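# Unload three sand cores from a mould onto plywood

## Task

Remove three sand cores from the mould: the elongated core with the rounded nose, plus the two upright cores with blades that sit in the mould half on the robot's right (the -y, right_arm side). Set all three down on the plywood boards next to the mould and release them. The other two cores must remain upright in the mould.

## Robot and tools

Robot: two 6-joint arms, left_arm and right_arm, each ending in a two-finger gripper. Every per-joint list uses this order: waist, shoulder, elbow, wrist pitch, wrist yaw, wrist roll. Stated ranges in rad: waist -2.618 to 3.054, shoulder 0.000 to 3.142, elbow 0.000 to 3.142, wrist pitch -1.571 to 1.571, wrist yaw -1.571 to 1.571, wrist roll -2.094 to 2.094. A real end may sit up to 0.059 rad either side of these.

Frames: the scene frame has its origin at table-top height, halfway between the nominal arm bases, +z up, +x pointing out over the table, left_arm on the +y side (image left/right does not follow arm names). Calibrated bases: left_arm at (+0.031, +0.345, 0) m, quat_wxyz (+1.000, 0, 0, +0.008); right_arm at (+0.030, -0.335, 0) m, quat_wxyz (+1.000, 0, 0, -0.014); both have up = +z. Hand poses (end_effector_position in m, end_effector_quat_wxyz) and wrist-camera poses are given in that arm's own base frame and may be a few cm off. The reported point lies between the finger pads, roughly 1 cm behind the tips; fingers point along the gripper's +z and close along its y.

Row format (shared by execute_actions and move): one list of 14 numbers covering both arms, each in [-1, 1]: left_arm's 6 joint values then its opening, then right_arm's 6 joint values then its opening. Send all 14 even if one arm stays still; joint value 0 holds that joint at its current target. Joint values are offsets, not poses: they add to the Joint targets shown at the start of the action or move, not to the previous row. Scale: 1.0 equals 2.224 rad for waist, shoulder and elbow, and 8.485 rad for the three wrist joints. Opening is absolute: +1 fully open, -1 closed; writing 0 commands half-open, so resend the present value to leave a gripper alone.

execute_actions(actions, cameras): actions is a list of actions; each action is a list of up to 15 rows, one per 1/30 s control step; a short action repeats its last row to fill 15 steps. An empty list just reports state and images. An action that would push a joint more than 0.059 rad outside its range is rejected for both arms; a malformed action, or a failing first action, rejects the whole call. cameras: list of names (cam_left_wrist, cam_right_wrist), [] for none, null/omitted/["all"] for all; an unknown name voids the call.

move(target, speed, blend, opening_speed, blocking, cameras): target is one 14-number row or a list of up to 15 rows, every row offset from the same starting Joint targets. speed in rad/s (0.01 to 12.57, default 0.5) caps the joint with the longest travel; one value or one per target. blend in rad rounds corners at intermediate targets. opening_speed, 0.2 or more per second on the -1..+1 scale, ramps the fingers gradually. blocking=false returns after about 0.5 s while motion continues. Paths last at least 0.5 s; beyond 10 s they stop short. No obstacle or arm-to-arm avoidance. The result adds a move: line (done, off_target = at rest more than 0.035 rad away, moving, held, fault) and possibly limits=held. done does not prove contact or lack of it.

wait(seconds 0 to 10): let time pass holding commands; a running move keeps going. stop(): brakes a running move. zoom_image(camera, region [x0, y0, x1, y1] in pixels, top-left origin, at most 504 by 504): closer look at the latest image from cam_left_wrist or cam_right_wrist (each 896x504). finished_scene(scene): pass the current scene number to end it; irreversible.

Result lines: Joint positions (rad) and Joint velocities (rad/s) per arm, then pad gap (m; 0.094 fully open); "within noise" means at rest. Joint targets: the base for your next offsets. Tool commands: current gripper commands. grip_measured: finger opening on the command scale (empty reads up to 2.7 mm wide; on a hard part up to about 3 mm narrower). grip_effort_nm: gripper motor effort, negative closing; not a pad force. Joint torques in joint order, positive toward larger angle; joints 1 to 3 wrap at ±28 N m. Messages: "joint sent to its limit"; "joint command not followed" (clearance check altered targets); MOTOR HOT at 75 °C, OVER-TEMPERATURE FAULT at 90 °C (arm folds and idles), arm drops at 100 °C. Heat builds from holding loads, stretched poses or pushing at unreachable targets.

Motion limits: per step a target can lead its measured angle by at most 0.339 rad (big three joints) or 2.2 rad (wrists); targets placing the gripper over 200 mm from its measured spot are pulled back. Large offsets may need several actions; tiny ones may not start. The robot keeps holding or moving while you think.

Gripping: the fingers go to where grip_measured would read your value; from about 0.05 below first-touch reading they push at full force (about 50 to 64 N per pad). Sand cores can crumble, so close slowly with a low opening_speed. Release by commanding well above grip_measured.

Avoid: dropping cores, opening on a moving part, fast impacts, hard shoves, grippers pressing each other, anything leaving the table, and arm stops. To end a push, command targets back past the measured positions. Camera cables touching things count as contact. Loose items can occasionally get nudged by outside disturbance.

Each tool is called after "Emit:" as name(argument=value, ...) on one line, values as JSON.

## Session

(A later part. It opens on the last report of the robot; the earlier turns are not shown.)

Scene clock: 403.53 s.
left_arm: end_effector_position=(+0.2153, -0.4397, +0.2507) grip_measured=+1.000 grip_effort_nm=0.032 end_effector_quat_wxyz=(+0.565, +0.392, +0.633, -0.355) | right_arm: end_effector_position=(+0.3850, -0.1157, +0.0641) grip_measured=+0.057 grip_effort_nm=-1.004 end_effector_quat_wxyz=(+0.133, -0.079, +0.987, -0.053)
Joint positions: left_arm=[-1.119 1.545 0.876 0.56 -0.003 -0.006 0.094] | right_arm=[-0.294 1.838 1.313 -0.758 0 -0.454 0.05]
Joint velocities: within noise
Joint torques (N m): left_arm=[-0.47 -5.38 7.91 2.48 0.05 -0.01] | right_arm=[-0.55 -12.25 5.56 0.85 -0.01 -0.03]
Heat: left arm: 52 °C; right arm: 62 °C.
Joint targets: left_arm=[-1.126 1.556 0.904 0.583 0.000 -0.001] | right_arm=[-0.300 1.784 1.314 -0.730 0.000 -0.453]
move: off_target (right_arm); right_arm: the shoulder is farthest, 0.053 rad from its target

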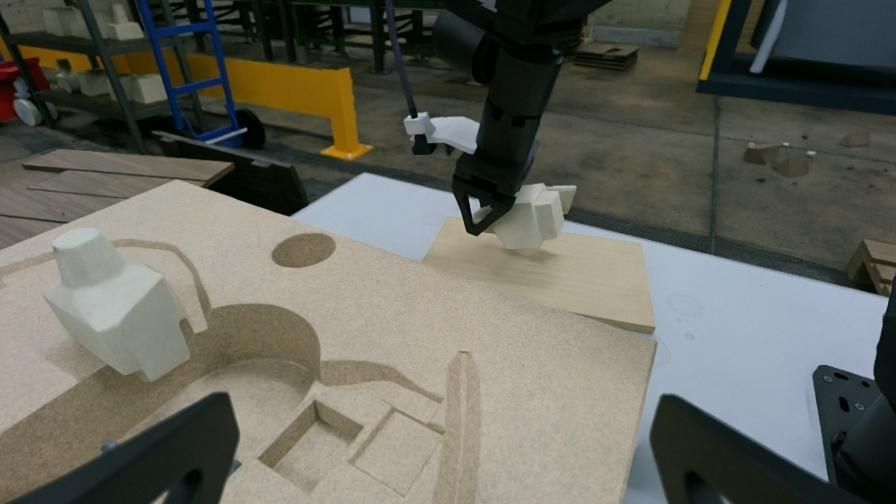

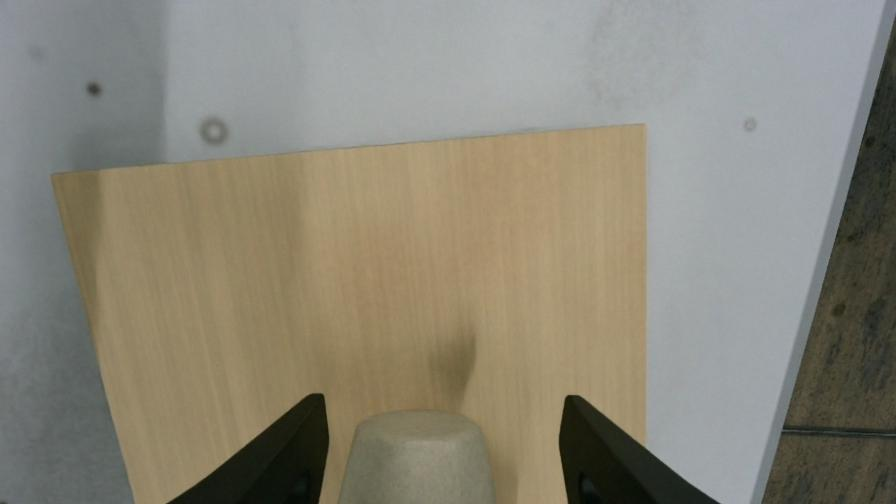

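Emit:
move(target=[0,0,0,0,0,0,1,0,0.03,-0.0297,0.011,0,0,-0.6], speed=0.12)

Emit:
zoom_image(camera="cam_left_wrist", region=[400, 60, 660, 310])

Scene clock: 409.10 s.
left_arm: end_effector_position=(+0.2153, -0.4397, +0.2507) grip_measured=+1.000 grip_effort_nm=0.032 end_effector_quat_wxyz=(+0.565, +0.392, +0.633, -0.355) | right_arm: end_effector_position=(+0.3847, -0.1155, +0.0448) grip_measured=+0.057 grip_effort_nm=-1.009 end_effector_quat_wxyz=(+0.139, -0.079, +0.986, -0.054)
Joint positions: left_arm=[-1.119 1.545 0.876 0.56 -0.003 -0.006 0.094] | right_arm=[-0.294 1.851 1.246 -0.667 0 -0.454 0.05]
Joint velocities: within noise
Joint torques (N m): left_arm=[-0.53 -5.26 7.91 2.47 0.04 0.01] | right_arm=[-0.54 -7.83 5.5 0.81 -0.01 -0.03]
Heat: left arm: 52 °C; right arm: 59 °C.
Joint targets: left_arm=[-1.126 1.556 0.904 0.583 0.000 -0.001] | right_arm=[-0.300 1.851 1.248 -0.637 0.000 -0.453]
move: done

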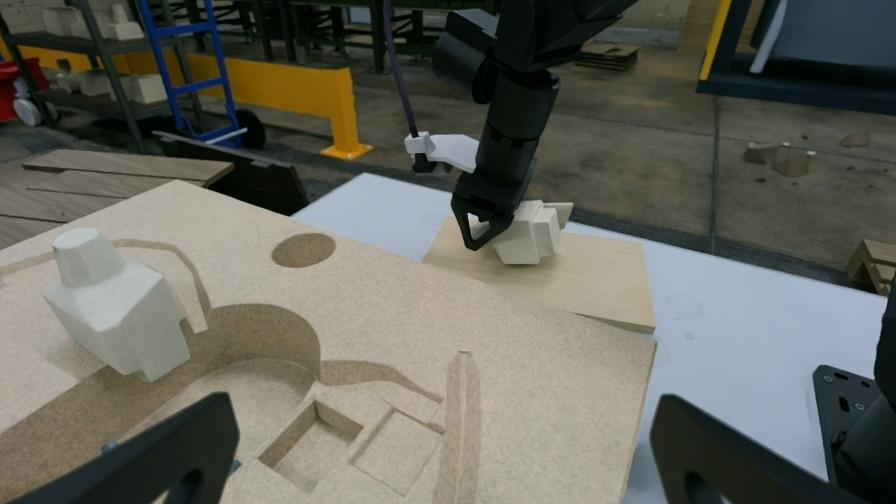

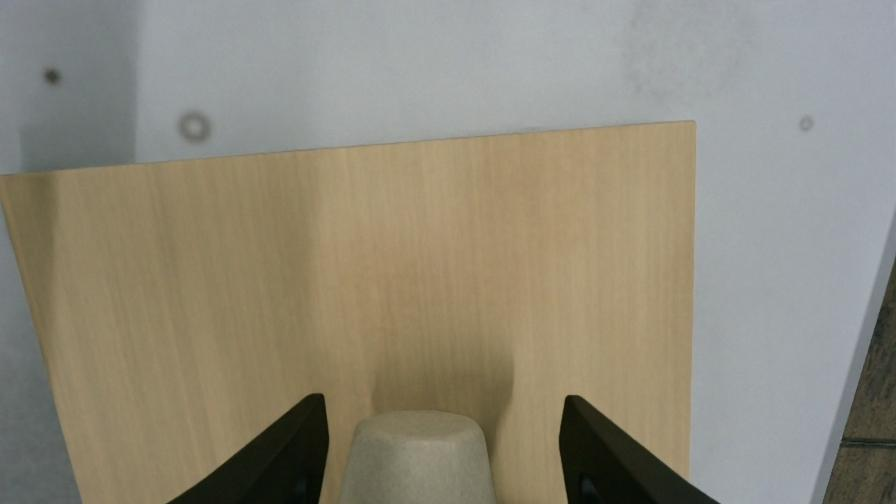

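Scaled by 1.938.

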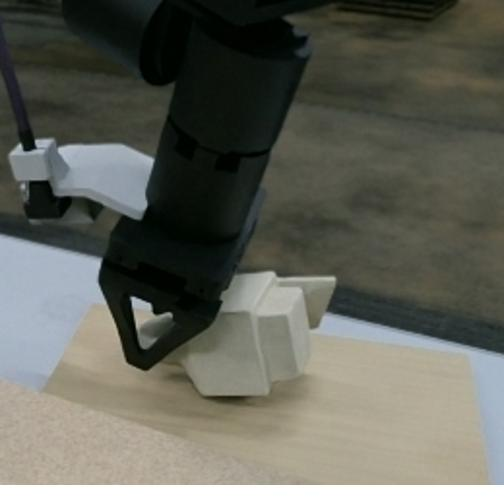

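Emit:
move(target=[0,0,0,0,0,0,1,0,0.0135,0,0,0,0,-0.6], speed=0.12)

Emit:
zoom_image(camera="cam_left_wrist", region=[400, 60, 660, 310])

Scene clock: 412.10 s.
left_arm: end_effector_position=(+0.2153, -0.4397, +0.2507) grip_measured=+1.000 grip_effort_nm=0.022 end_effector_quat_wxyz=(+0.565, +0.392, +0.633, -0.355) | right_arm: end_effector_position=(+0.3843, -0.1154, +0.0363) grip_measured=+0.057 grip_effort_nm=-1.004 end_effector_quat_wxyz=(+0.131, -0.079, +0.987, -0.051)
Joint positions: left_arm=[-1.119 1.545 0.876 0.56 -0.003 -0.006 0.094] | right_arm=[-0.294 1.874 1.246 -0.66 0 -0.454 0.05]
Joint velocities: within noise
Joint torques (N m): left_arm=[-0.49 -5.29 7.86 2.49 0.06 0.01] | right_arm=[-0.49 -7.45 5.44 0.78 -0.01 -0.02]
Heat: left arm: 52 °C; right arm: 56 °C.
Joint targets: left_arm=[-1.126 1.556 0.904 0.583 0.000 -0.001] | right_arm=[-0.300 1.881 1.248 -0.637 0.000 -0.453]
move: done

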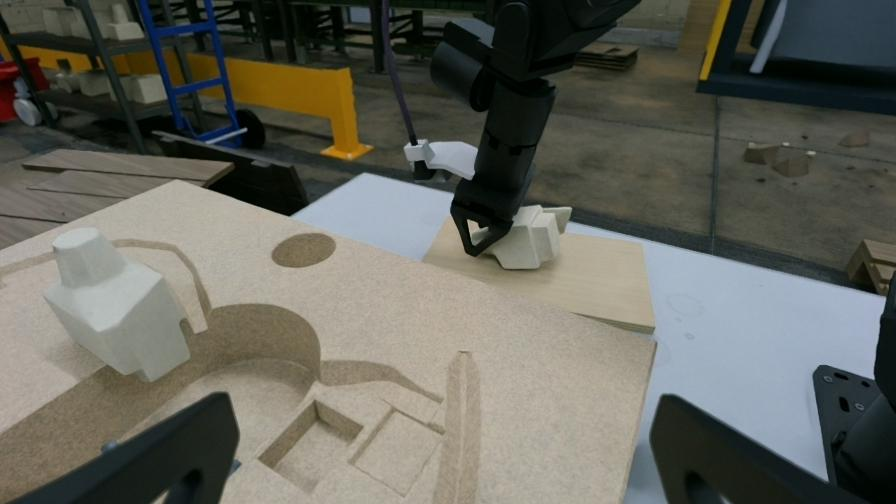

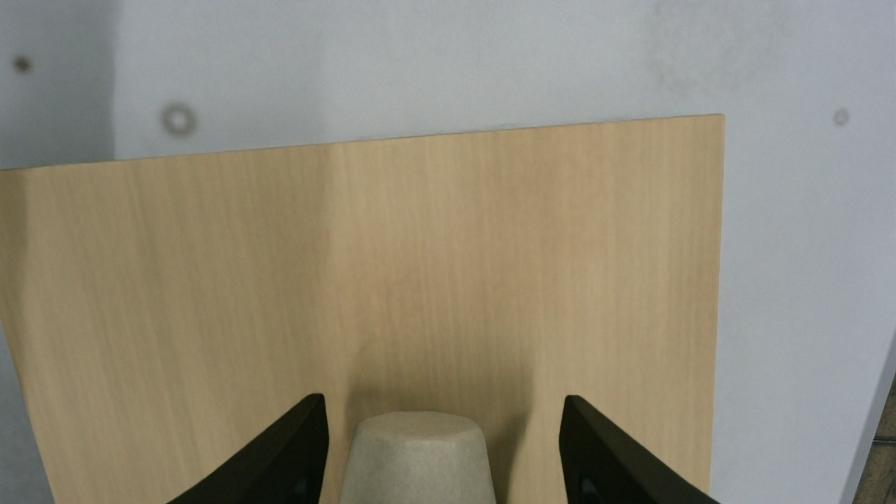

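Scaled by 1.938.

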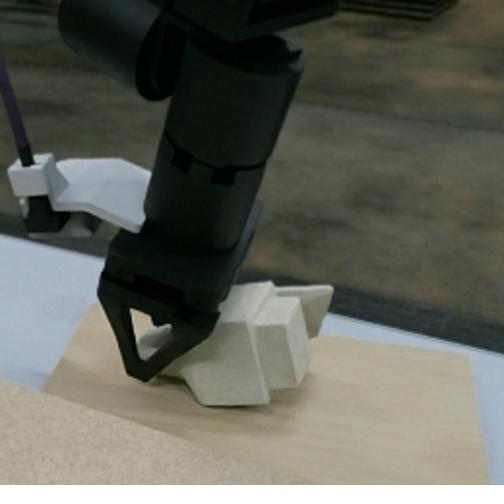

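Emit:
move(target=[0,0,0,0,0,0,1,0,0.01,0,0,0,0,-0.6], speed=0.1)

Emit:
zoom_image(camera="cam_left_wrist", region=[400, 60, 660, 310])

Scene clock: 415.03 s.
left_arm: end_effector_position=(+0.2153, -0.4397, +0.2507) grip_measured=+1.000 grip_effort_nm=0.032 end_effector_quat_wxyz=(+0.565, +0.392, +0.633, -0.355) | right_arm: end_effector_position=(+0.3861, -0.1153, +0.0346) grip_measured=+0.057 grip_effort_nm=-1.009 end_effector_quat_wxyz=(+0.133, -0.079, +0.987, -0.050)
Joint positions: left_arm=[-1.119 1.545 0.876 0.56 -0.003 -0.006 0.094] | right_arm=[-0.294 1.88 1.246 -0.651 -0.003 -0.454 0.05]
Joint velocities: within noise
Joint torques (N m): left_arm=[-0.54 -5.33 7.84 2.48 0.05 0] | right_arm=[-0.53 -6.27 5.42 0.7 0.03 -0.03]
Heat: left arm: 52 °C; right arm: 54 °C.
Joint targets: left_arm=[-1.126 1.556 0.904 0.583 0.000 -0.001] | right_arm=[-0.300 1.903 1.248 -0.637 0.000 -0.453]
move: done

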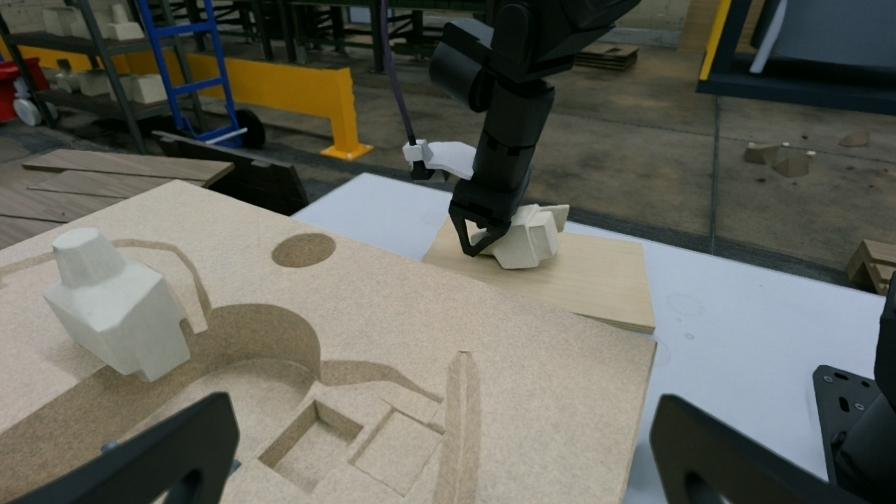

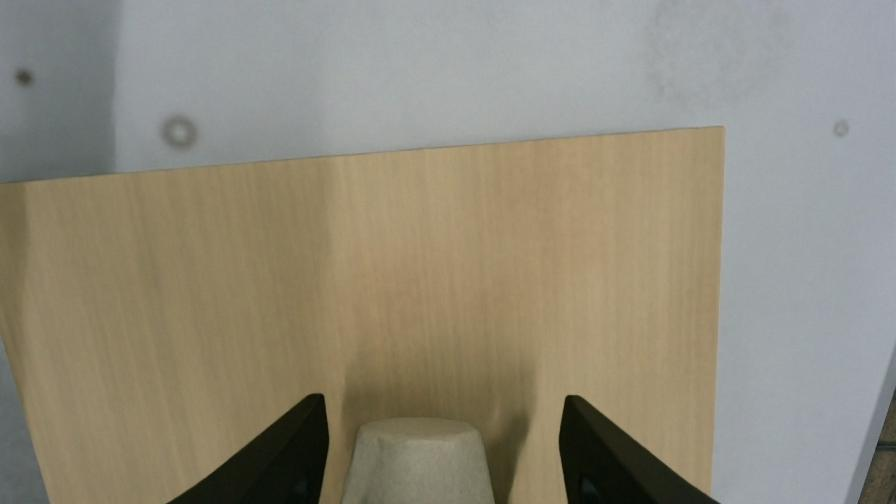

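Scaled by 1.938.

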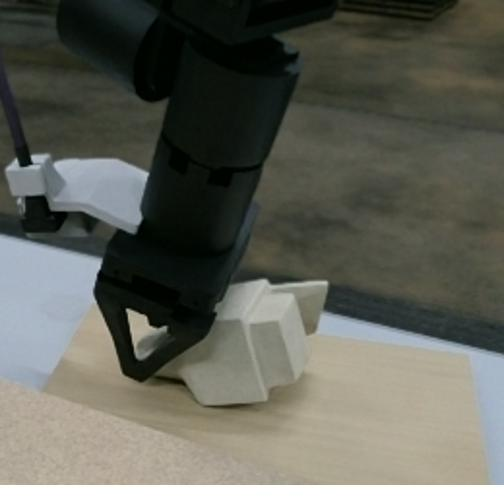

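Emit:
move(target=[0,0,0,0,0,0,1,0,0,0,0,0,0,0.5], opening_speed=0.25)

Emit:
zoom_image(camera="cam_left_wrist", region=[400, 60, 660, 310])

Scene clock: 422.37 s.
left_arm: end_effector_position=(+0.2153, -0.4397, +0.2507) grip_measured=+1.000 grip_effort_nm=0.042 end_effector_quat_wxyz=(+0.565, +0.392, +0.633, -0.355) | right_arm: end_effector_position=(+0.3851, -0.1155, +0.0307) grip_measured=+0.497 grip_effort_nm=0.178 end_effector_quat_wxyz=(+0.128, -0.079, +0.987, -0.050)
Joint positions: left_arm=[-1.119 1.545 0.876 0.56 -0.003 -0.006 0.094] | right_arm=[-0.294 1.891 1.246 -0.651 -0.001 -0.454 0.07]
Joint velocities: within noise
Joint torques (N m): left_arm=[-0.54 -5.34 7.86 2.48 0.04 0] | right_arm=[-0.51 -7.05 5.39 0.69 -0.01 -0.03]
Heat: left arm: 52 °C; right arm: 49 °C.
Joint targets: left_arm=[-1.126 1.556 0.904 0.583 0.000 -0.001] | right_arm=[-0.300 1.904 1.248 -0.637 0.000 -0.453]
move: done

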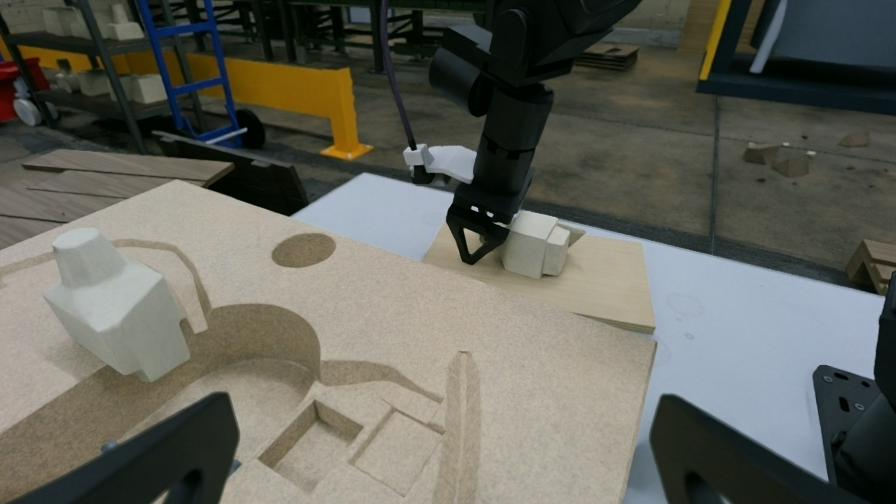

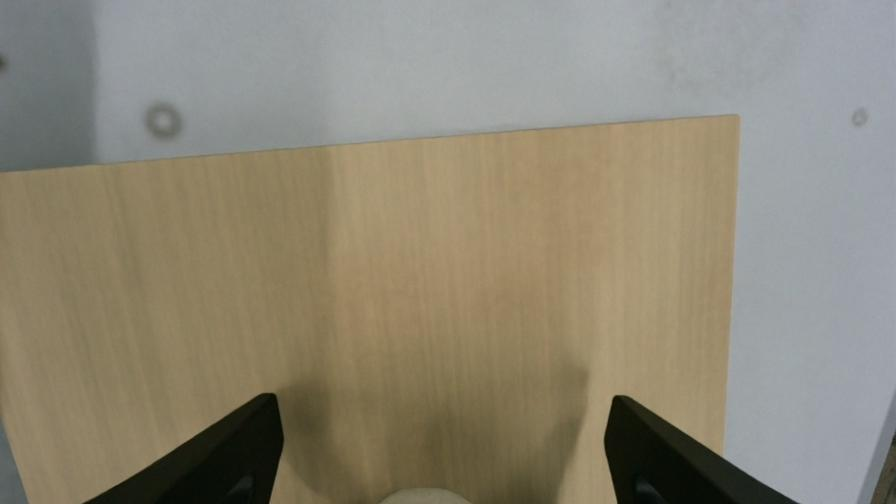

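Scaled by 1.938.

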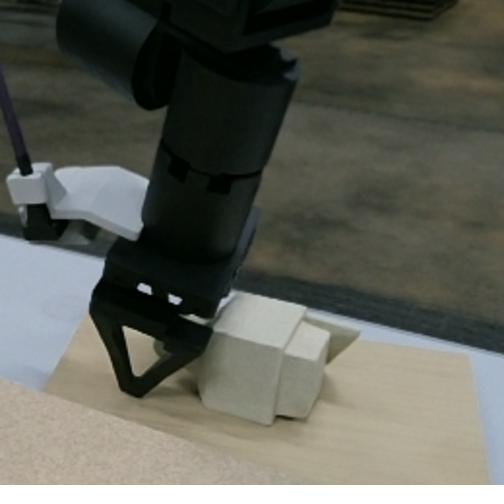

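Emit:
move(target=[[0,0,0,0,0,0,1,0,-0.1817,0,0,0,0,0.5],[0,0,0,0,0,0,1,0.2891,0.0477,0.1911,0.0704,0,0.0534,1]], speed=[0.5,0.7])

Scene clock: 449.37 s.
left_arm: end_effector_position=(+0.2153, -0.4397, +0.2507) grip_measured=+1.000 grip_effort_nm=0.037 end_effector_quat_wxyz=(+0.565, +0.392, +0.633, -0.355) | right_arm: end_effector_position=(+0.5697, +0.2071, +0.2256) grip_measured=+0.997 grip_effort_nm=0.173 end_effector_quat_wxyz=(+0.533, -0.149, +0.828, +0.091)
Joint positions: left_arm=[-1.119 1.545 0.876 0.56 -0.003 -0.006 0.094] | right_arm=[0.347 1.999 1.641 -0.07 -0.001 -0.009 0.094]
Joint velocities: within noise
Joint torques (N m): left_arm=[-0.57 -5.42 7.84 2.49 0.05 0.01] | right_arm=[-0.34 -9.29 9.06 1.77 0.01 0.06]
Heat: left arm: 53 °C; right arm: 42 °C.
Joint targets: left_arm=[-1.126 1.556 0.904 0.583 0.000 -0.001] | right_arm=[0.343 2.009 1.673 -0.040 0.000 0.000]
move: done

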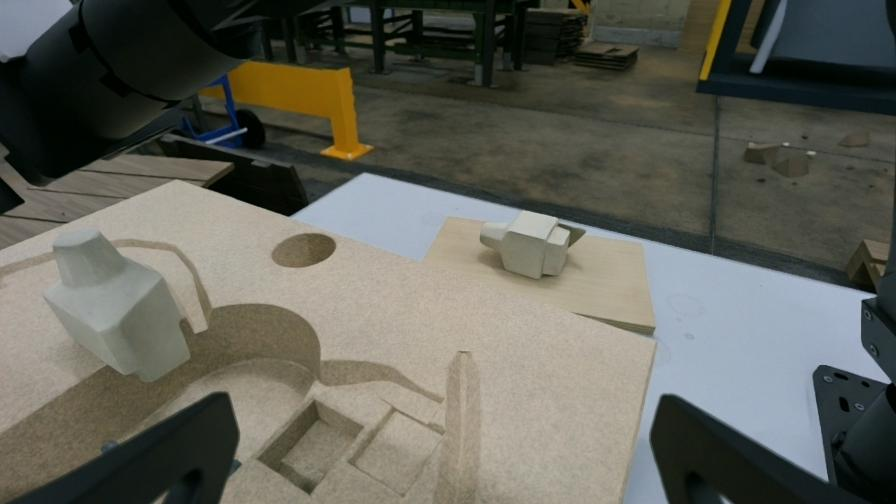

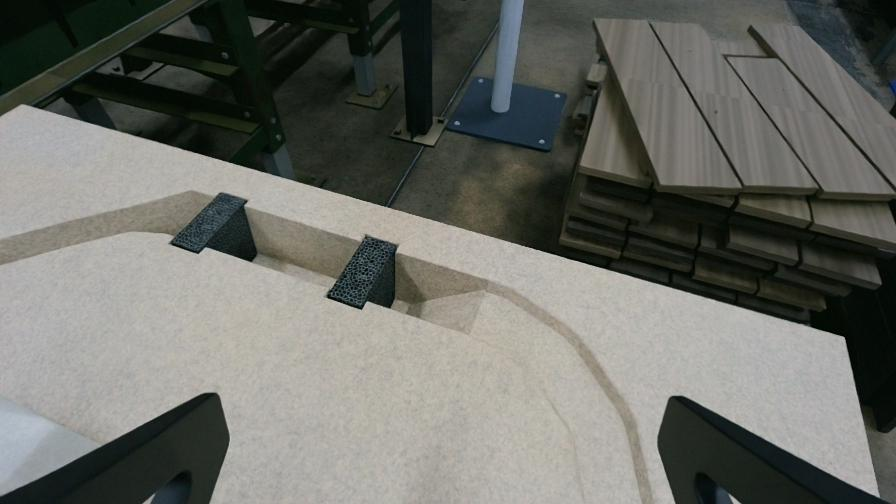

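Emit:
move(target=[0,0,0,0,0,0,1,0.0108,0.0067,0.2055,-0.109,0,0,1], speed=0.7)

Scene clock: 459.33 s.
left_arm: end_effector_position=(+0.2153, -0.4397, +0.2507) grip_measured=+1.000 grip_effort_nm=0.032 end_effector_quat_wxyz=(+0.565, +0.392, +0.633, -0.355) | right_arm: end_effector_position=(+0.4977, +0.1893, +0.2522) grip_measured=+0.997 grip_effort_nm=0.173 end_effector_quat_wxyz=(+0.343, -0.172, +0.921, +0.062)
Joint positions: left_arm=[-1.119 1.545 0.876 0.56 -0.003 -0.006 0.094] | right_arm=[0.361 2.009 2.102 -0.952 -0.001 -0.008 0.094]
Joint velocities: within noise
Joint torques (N m): left_arm=[-0.44 -5.24 7.91 2.46 0.04 0] | right_arm=[0.47 -8.31 8.03 1.01 0.01 0.05]
Heat: left arm: 53 °C; right arm: 45 °C.
Joint targets: left_arm=[-1.126 1.556 0.904 0.583 0.000 -0.001] | right_arm=[0.367 2.025 2.131 -0.964 0.000 0.000]
move: done

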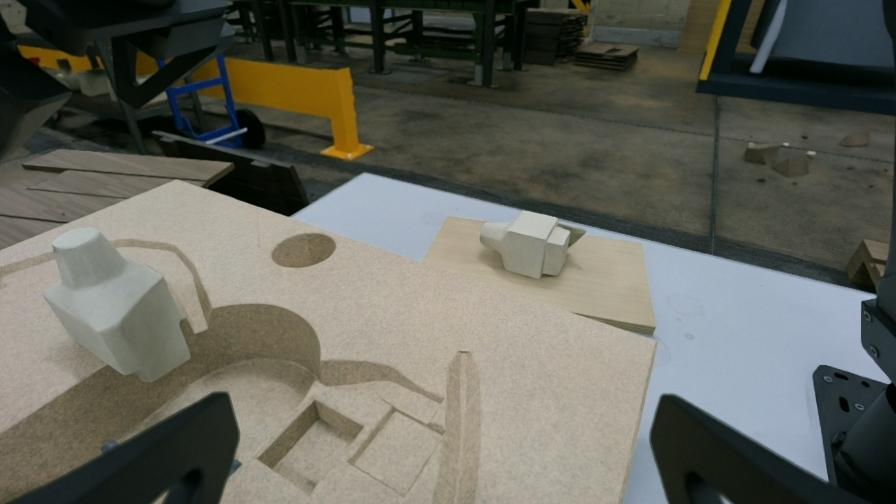

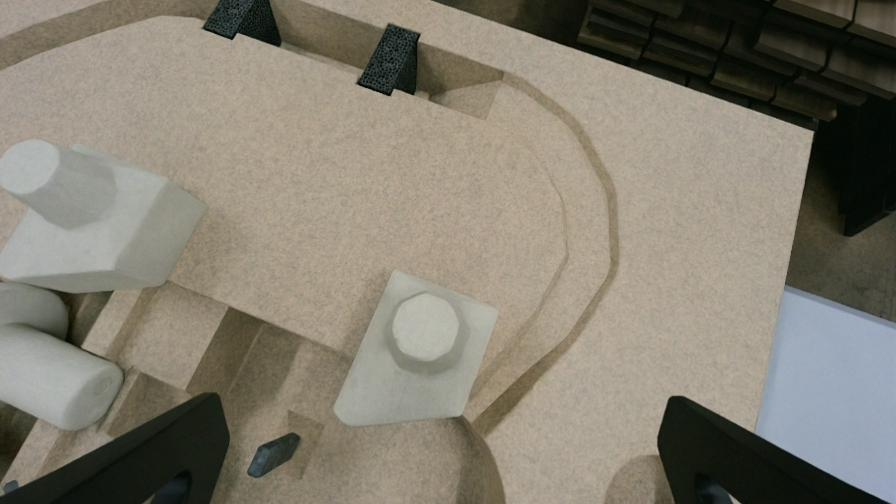

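Emit:
move(target=[[0,0,0,0,0,0,1,0.0081,-0.0967,-0.3539,0.1283,0,0,1],[0,0,0,0,0,0,1,0.0081,-0.0472,-0.4177,0.154,0,0,1]], speed=[0.6,0.3])

Scene clock: 470.23 s.
left_arm: end_effector_position=(+0.2153, -0.4397, +0.2507) grip_measured=+1.000 grip_effort_nm=0.027 end_effector_quat_wxyz=(+0.565, +0.392, +0.633, -0.355) | right_arm: end_effector_position=(+0.5224, +0.2089, +0.1579) grip_measured=+0.997 grip_effort_nm=0.178 end_effector_quat_wxyz=(+0.544, -0.160, +0.818, +0.102)
Joint positions: left_arm=[-1.119 1.545 0.876 0.56 -0.003 -0.006 0.094] | right_arm=[0.378 1.911 1.206 0.306 -0.001 -0.008 0.094]
Joint velocities: within noise
Joint torques (N m): left_arm=[-0.44 -5.27 7.87 2.5 0.05 -0.01] | right_arm=[0.58 -8.34 5.67 1.83 -0.01 0.04]
Heat: left arm: 53 °C; right arm: 45 °C.
Joint targets: left_arm=[-1.126 1.556 0.904 0.583 0.000 -0.001] | right_arm=[0.385 1.919 1.202 0.342 0.000 0.000]
move: off_target (right_arm); right_arm: the wrist pitch is farthest, 0.036 rad from its target

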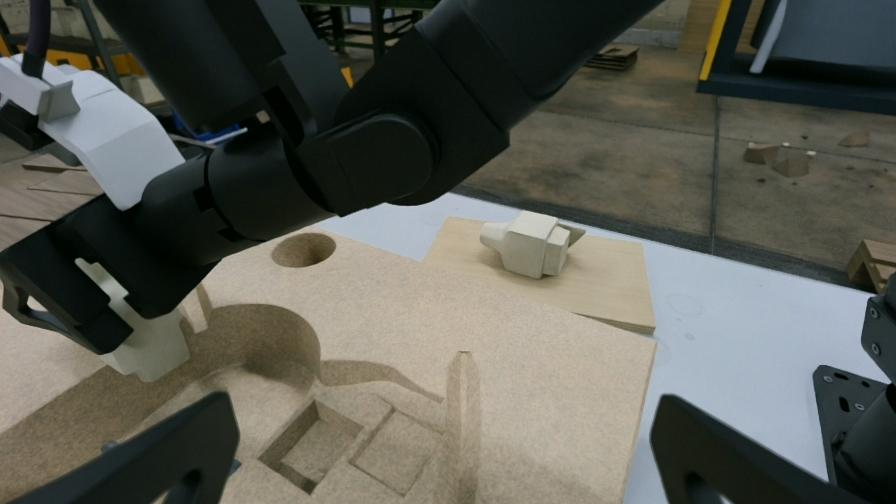

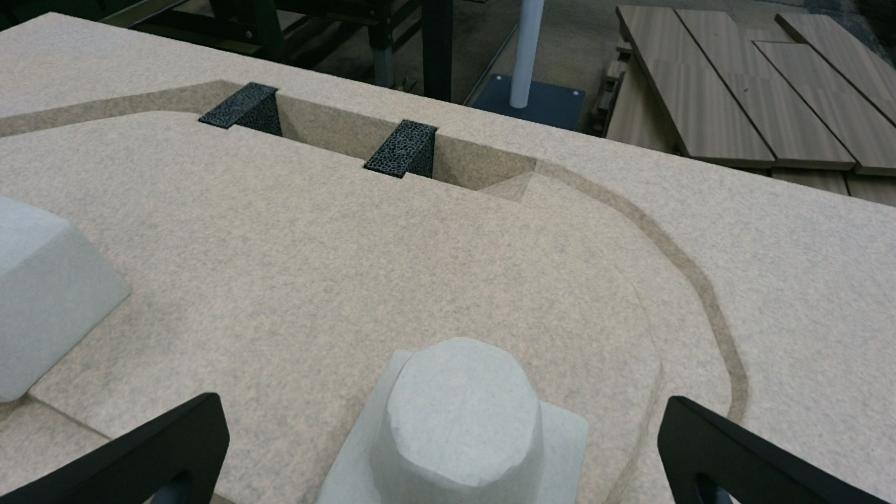

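Emit:
move(target=[0,0,0,0,0,0,1,-0.006,0,0,0,0,0,1], cameras=[])

Emit:
move(target=[0,0,0,0,0,0,1,0,0,0,0,0,0,-0.6], opening_speed=0.8, cameras=["cam_right_wrist"])

Scene clock: 473.50 s.
left_arm: end_effector_position=(+0.2153, -0.4397, +0.2507) grip_measured=+1.000 grip_effort_nm=0.032 end_effector_quat_wxyz=(+0.565, +0.392, +0.633, -0.355) | right_arm: end_effector_position=(+0.5224, +0.2090, +0.1581) grip_measured=+0.997 grip_effort_nm=0.173 end_effector_quat_wxyz=(+0.544, -0.160, +0.817, +0.103)
Joint positions: left_arm=[-1.119 1.545 0.876 0.56 -0.003 -0.006 0.094] | right_arm=[0.378 1.911 1.206 0.307 -0.001 -0.008 0.094]
Joint velocities: within noise
Joint torques (N m): left_arm=[-0.5 -5.35 7.9 2.5 0.05 0.01] | right_arm=[-0.59 -8.31 5.65 1.82 0.01 0.05]
Heat: left arm: 53 °C; right arm: 44 °C.
Joint targets: left_arm=[-1.126 1.556 0.904 0.583 0.000 -0.001] | right_arm=[0.372 1.919 1.202 0.342 0.000 0.000]
move: done
No camera images: "cameras" was empty.

Scene clock: 475.70 s.
left_arm: end_effector_position=(+0.2153, -0.4397, +0.2507) grip_measured=+1.000 grip_effort_nm=0.022 end_effector_quat_wxyz=(+0.565, +0.392, +0.633, -0.355) | right_arm: end_effector_position=(+0.5226, +0.2086, +0.1582) grip_measured=-0.265 grip_effort_nm=-1.004 end_effector_quat_wxyz=(+0.544, -0.159, +0.817, +0.102)
Joint positions: left_arm=[-1.119 1.545 0.876 0.56 -0.003 -0.006 0.094] | right_arm=[0.378 1.911 1.206 0.307 0.001 -0.007 0.035]
Joint velocities: within noise
Joint torques (N m): left_arm=[-0.55 -5.22 7.87 2.48 0.05 0.01] | right_arm=[-0.58 -8.34 5.65 1.82 -0.02 0.04]
Heat: left arm: 53 °C; right arm: 44 °C.
Joint targets: left_arm=[-1.126 1.556 0.904 0.583 0.000 -0.001] | right_arm=[0.372 1.919 1.202 0.342 0.000 0.000]
move: done
Images, in order (width x height): cam_right_wrist 896x504.

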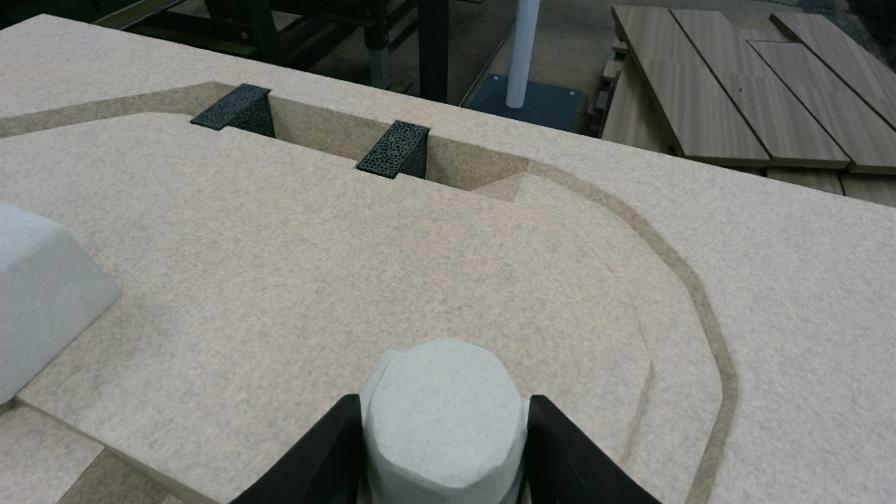

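Emit:
move(target=[[0,0,0,0,0,0,1,0,-0.0387,0.0432,-0.0185,0,0,-0.6],[0,0,0,0,0,0,1,0,-0.0537,0.0796,-0.032,0,0,-0.6],[0,0,0,0,0,0,1,0,-0.0643,0.1294,-0.0478,0,0,-0.6]], speed=0.25, blend=0.02)

Scene clock: 507.87 s.
left_arm: end_effector_position=(+0.2153, -0.4398, +0.2508) grip_measured=+1.000 grip_effort_nm=0.027 end_effector_quat_wxyz=(+0.566, +0.392, +0.633, -0.355) | right_arm: end_effector_position=(+0.5140, +0.2050, +0.2092) grip_measured=-0.267 grip_effort_nm=-1.004 end_effector_quat_wxyz=(+0.491, -0.166, +0.850, +0.091)
Joint positions: left_arm=[-1.119 1.545 0.876 0.561 -0.003 -0.006 0.094] | right_arm=[0.378 1.836 1.438 -0.126 0.002 -0.007 0.034]
Joint velocities: within noise
Joint torques (N m): left_arm=[-0.5 -5.22 7.88 2.48 0.03 -0.01] | right_arm=[-0.55 -13.68 10.48 2.02 -0.03 0.04]
Heat: left arm: 54 °C; right arm: 46 °C.
Joint targets: left_arm=[-1.126 1.556 0.904 0.583 0.000 -0.001] | right_arm=[0.372 1.777 1.489 -0.063 0.000 0.000]
move: off_target (right_arm); right_arm: the wrist pitch is farthest, 0.063 rad from its target

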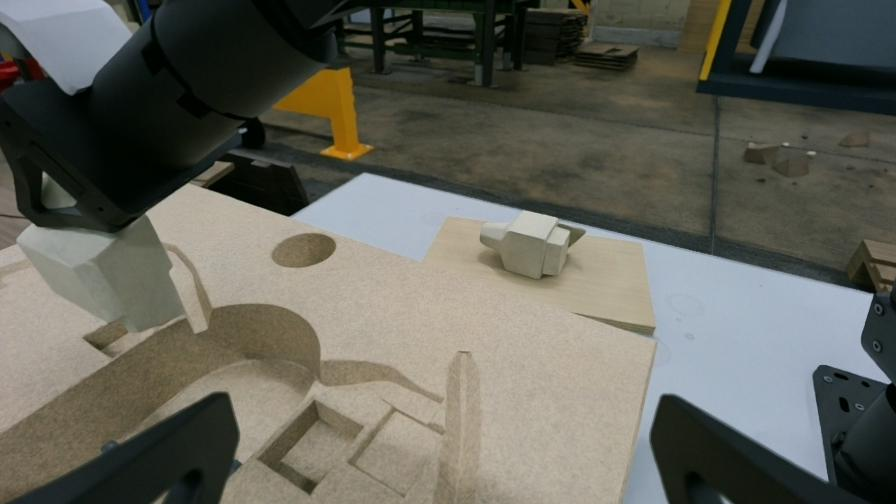

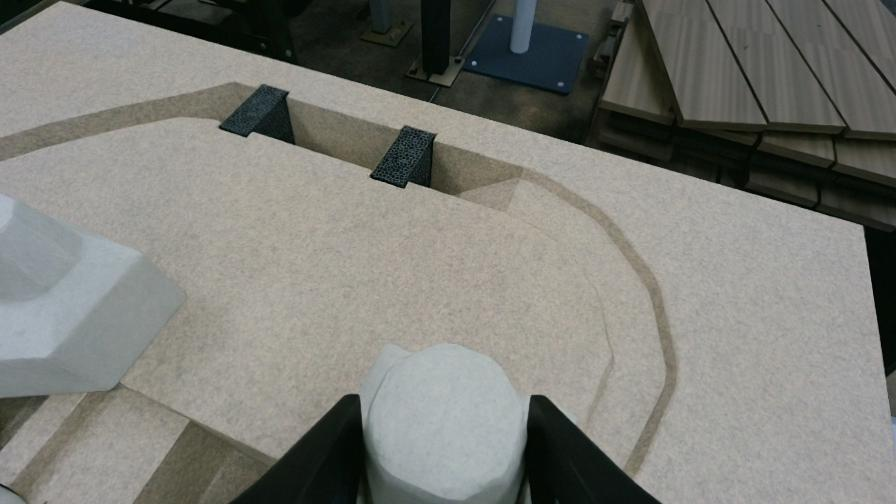

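Emit:
move(target=[0,0,0,0,0,0,1,0,-0.027,0.055,-0.008,0,0,-0.6], speed=0.3)

Scene clock: 512.03 s.
left_arm: end_effector_position=(+0.2153, -0.4398, +0.2508) grip_measured=+1.000 grip_effort_nm=0.027 end_effector_quat_wxyz=(+0.566, +0.392, +0.633, -0.355) | right_arm: end_effector_position=(+0.5121, +0.2043, +0.2952) grip_measured=-0.267 grip_effort_nm=-1.009 end_effector_quat_wxyz=(+0.547, -0.159, +0.816, +0.102)
Joint positions: left_arm=[-1.119 1.545 0.876 0.561 -0.003 -0.006 0.094] | right_arm=[0.378 1.76 1.568 -0.2 0.002 -0.007 0.034]
Joint velocities: within noise
Joint torques (N m): left_arm=[-0.43 -5.23 7.9 2.47 0.06 0.02] | right_arm=[-0.55 -11.88 9.92 2.15 -0.03 0.04]
Heat: left arm: 54 °C; right arm: 49 °C.
Joint targets: left_arm=[-1.126 1.556 0.904 0.583 0.000 -0.001] | right_arm=[0.372 1.716 1.612 -0.131 0.000 0.000]
move: off_target (right_arm); right_arm: the wrist pitch is farthest, 0.069 rad from its target

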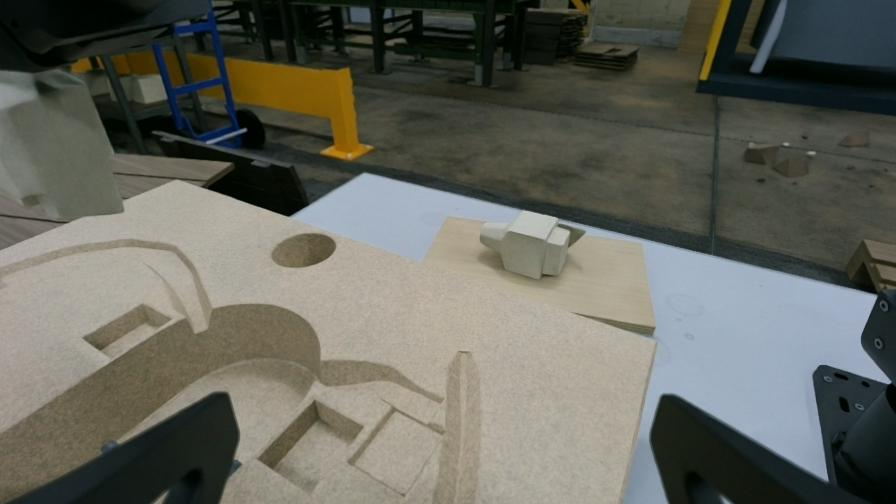

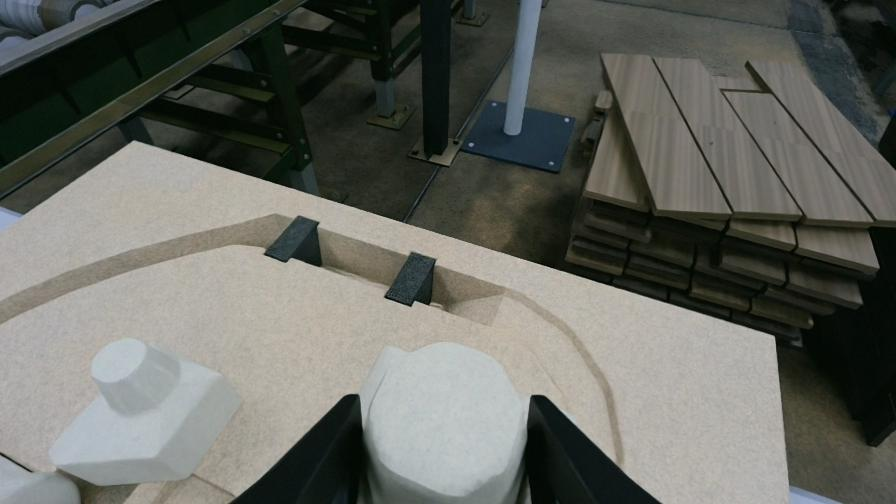

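Emit:
move(target=[0,0,0,0,0,0,1,-0.4667,-0.241,-0.1673,-0.1302,0,0.1214,-0.6], speed=0.6)

Scene clock: 517.97 s.
left_arm: end_effector_position=(+0.2153, -0.4398, +0.2508) grip_measured=+1.000 grip_effort_nm=0.037 end_effector_quat_wxyz=(+0.566, +0.392, +0.633, -0.355) | right_arm: end_effector_position=(+0.2016, -0.1573, +0.2002) grip_measured=-0.267 grip_effort_nm=-1.004 end_effector_quat_wxyz=(+0.176, +0.733, +0.657, +0.028)
Joint positions: left_arm=[-1.119 1.545 0.876 0.561 -0.003 -0.006 0.094] | right_arm=[-0.662 1.206 1.237 -1.244 0.007 1.017 0.034]
Joint velocities: within noise
Joint torques (N m): left_arm=[-0.57 -5.27 7.91 2.5 0.06 -0.01] | right_arm=[-0.38 -4.81 5.63 0.76 -0.08 0.12]
Heat: left arm: 54 °C; right arm: 48 °C.
Joint targets: left_arm=[-1.126 1.556 0.904 0.583 0.000 -0.001] | right_arm=[-0.666 1.180 1.239 -1.236 0.000 1.030]
move: done

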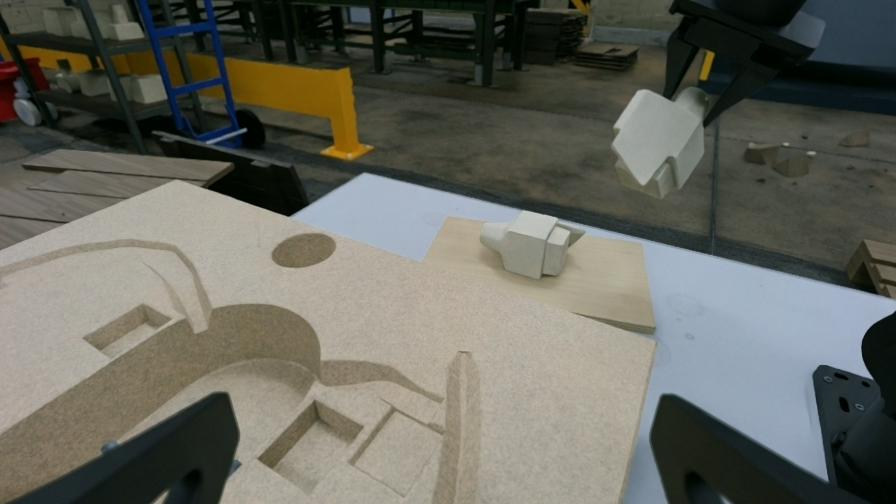

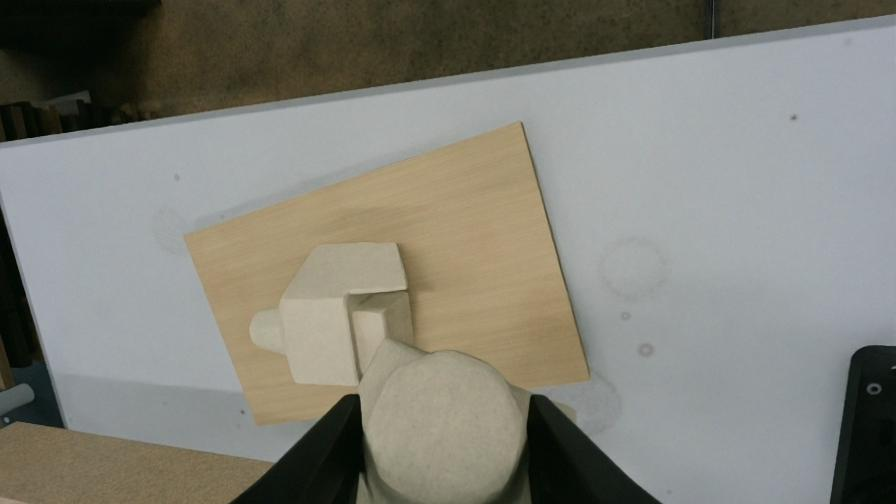

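Emit:
move(target=[0,0,0,0,0,0,1,0.0085,0.1709,-0.031,0.0243,0,-0.033,-0.6], speed=0.4)

Emit:
zoom_image(camera="cam_left_wrist", region=[450, 100, 750, 350])

Scene clock: 539.13 s.
left_arm: end_effector_position=(+0.2153, -0.4398, +0.2508) grip_measured=+1.000 grip_effort_nm=0.037 end_effector_quat_wxyz=(+0.566, +0.392, +0.633, -0.355) | right_arm: end_effector_position=(+0.2362, -0.1813, +0.0958) grip_measured=-0.267 grip_effort_nm=-1.009 end_effector_quat_wxyz=(+0.061, +0.647, +0.760, -0.001)
Joint positions: left_arm=[-1.119 1.545 0.876 0.561 -0.003 -0.006 0.094] | right_arm=[-0.654 1.566 1.166 -1.049 0.007 0.756 0.034]
Joint velocities: within noise
Joint torques (N m): left_arm=[-0.51 -5.22 7.84 2.48 0.05 -0.01] | right_arm=[0.57 -5.94 5.67 0.5 -0.08 -0.11]
Heat: left arm: 54 °C; right arm: 41 °C.
Joint targets: left_arm=[-1.126 1.556 0.904 0.583 0.000 -0.001] | right_arm=[-0.647 1.560 1.171 -1.030 0.000 0.750]
move: done

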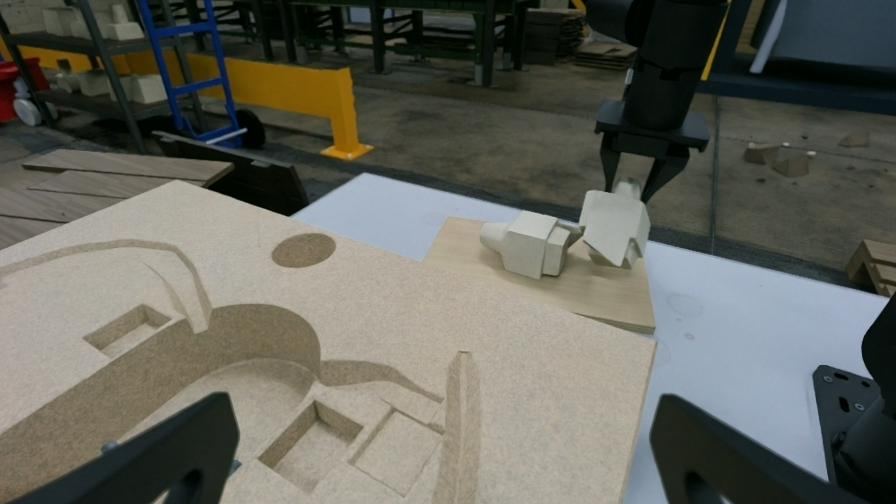

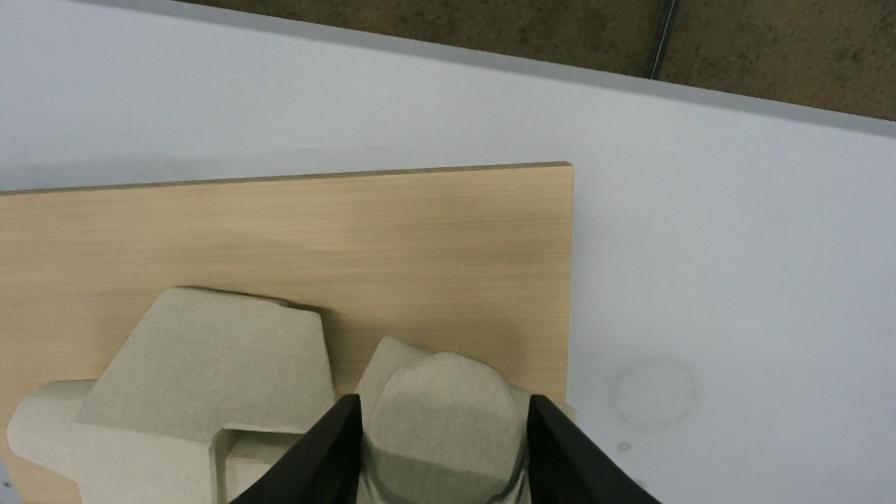

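Scaled by 1.680.

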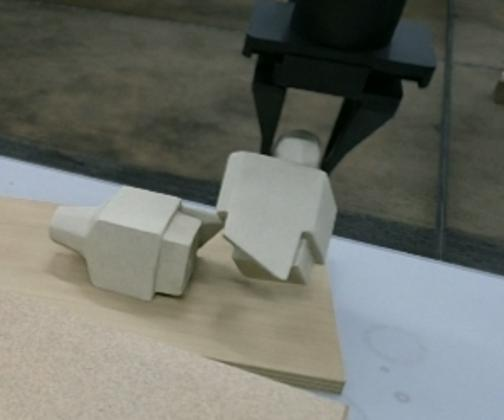

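Emit:
move(target=[[0,0,0,0,0,0,1,-0.0198,0,0,0,0,-0.0048,-0.6],[0,0,0,0,0,0,1,-0.0198,0.0135,-0.0364,0.0118,0,-0.0048,-0.6]], speed=0.2)

Emit:
zoom_image(camera="cam_left_wrist", region=[450, 100, 750, 350])

Scene clock: 550.87 s.
left_arm: end_effector_position=(+0.2153, -0.4398, +0.2508) grip_measured=+1.000 grip_effort_nm=0.027 end_effector_quat_wxyz=(+0.566, +0.392, +0.633, -0.355) | right_arm: end_effector_position=(+0.2309, -0.1903, +0.0750) grip_measured=-0.267 grip_effort_nm=-1.009 end_effector_quat_wxyz=(+0.064, +0.644, +0.763, -0.002)
Joint positions: left_arm=[-1.119 1.545 0.876 0.561 -0.003 -0.006 0.094] | right_arm=[-0.689 1.582 1.097 -0.958 0.006 0.713 0.034]
Joint velocities: within noise
Joint torques (N m): left_arm=[-0.58 -5.3 7.79 2.47 0.05 0.01] | right_arm=[-0.2 -4.94 4.74 0.56 -0.06 -0.09]
Heat: left arm: 55 °C; right arm: 41 °C.
Joint targets: left_arm=[-1.126 1.556 0.904 0.583 0.000 -0.001] | right_arm=[-0.691 1.590 1.090 -0.930 0.000 0.709]
move: done

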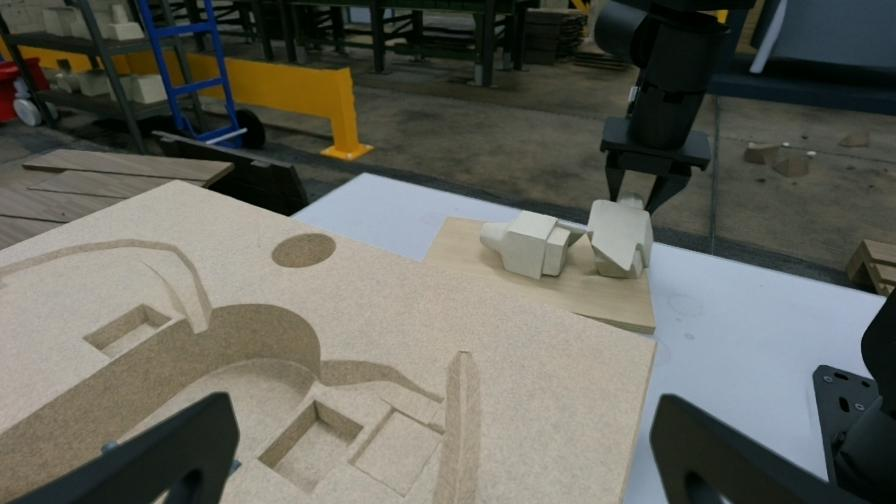

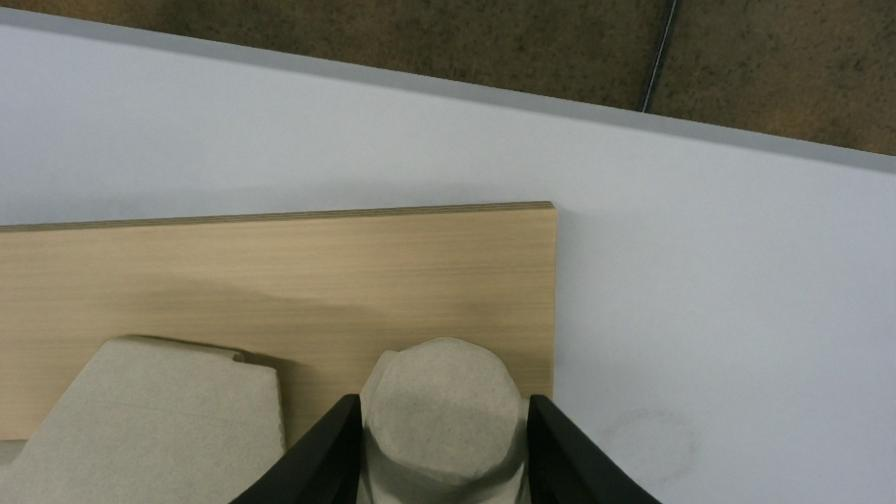

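Scaled by 1.680.

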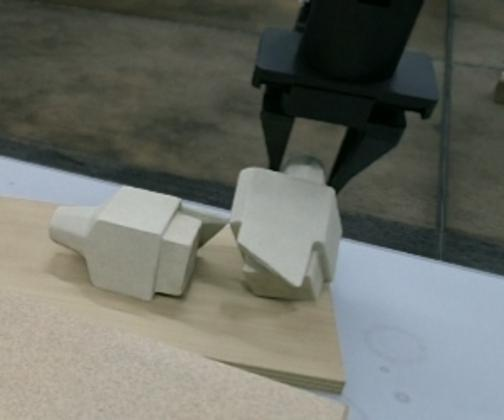

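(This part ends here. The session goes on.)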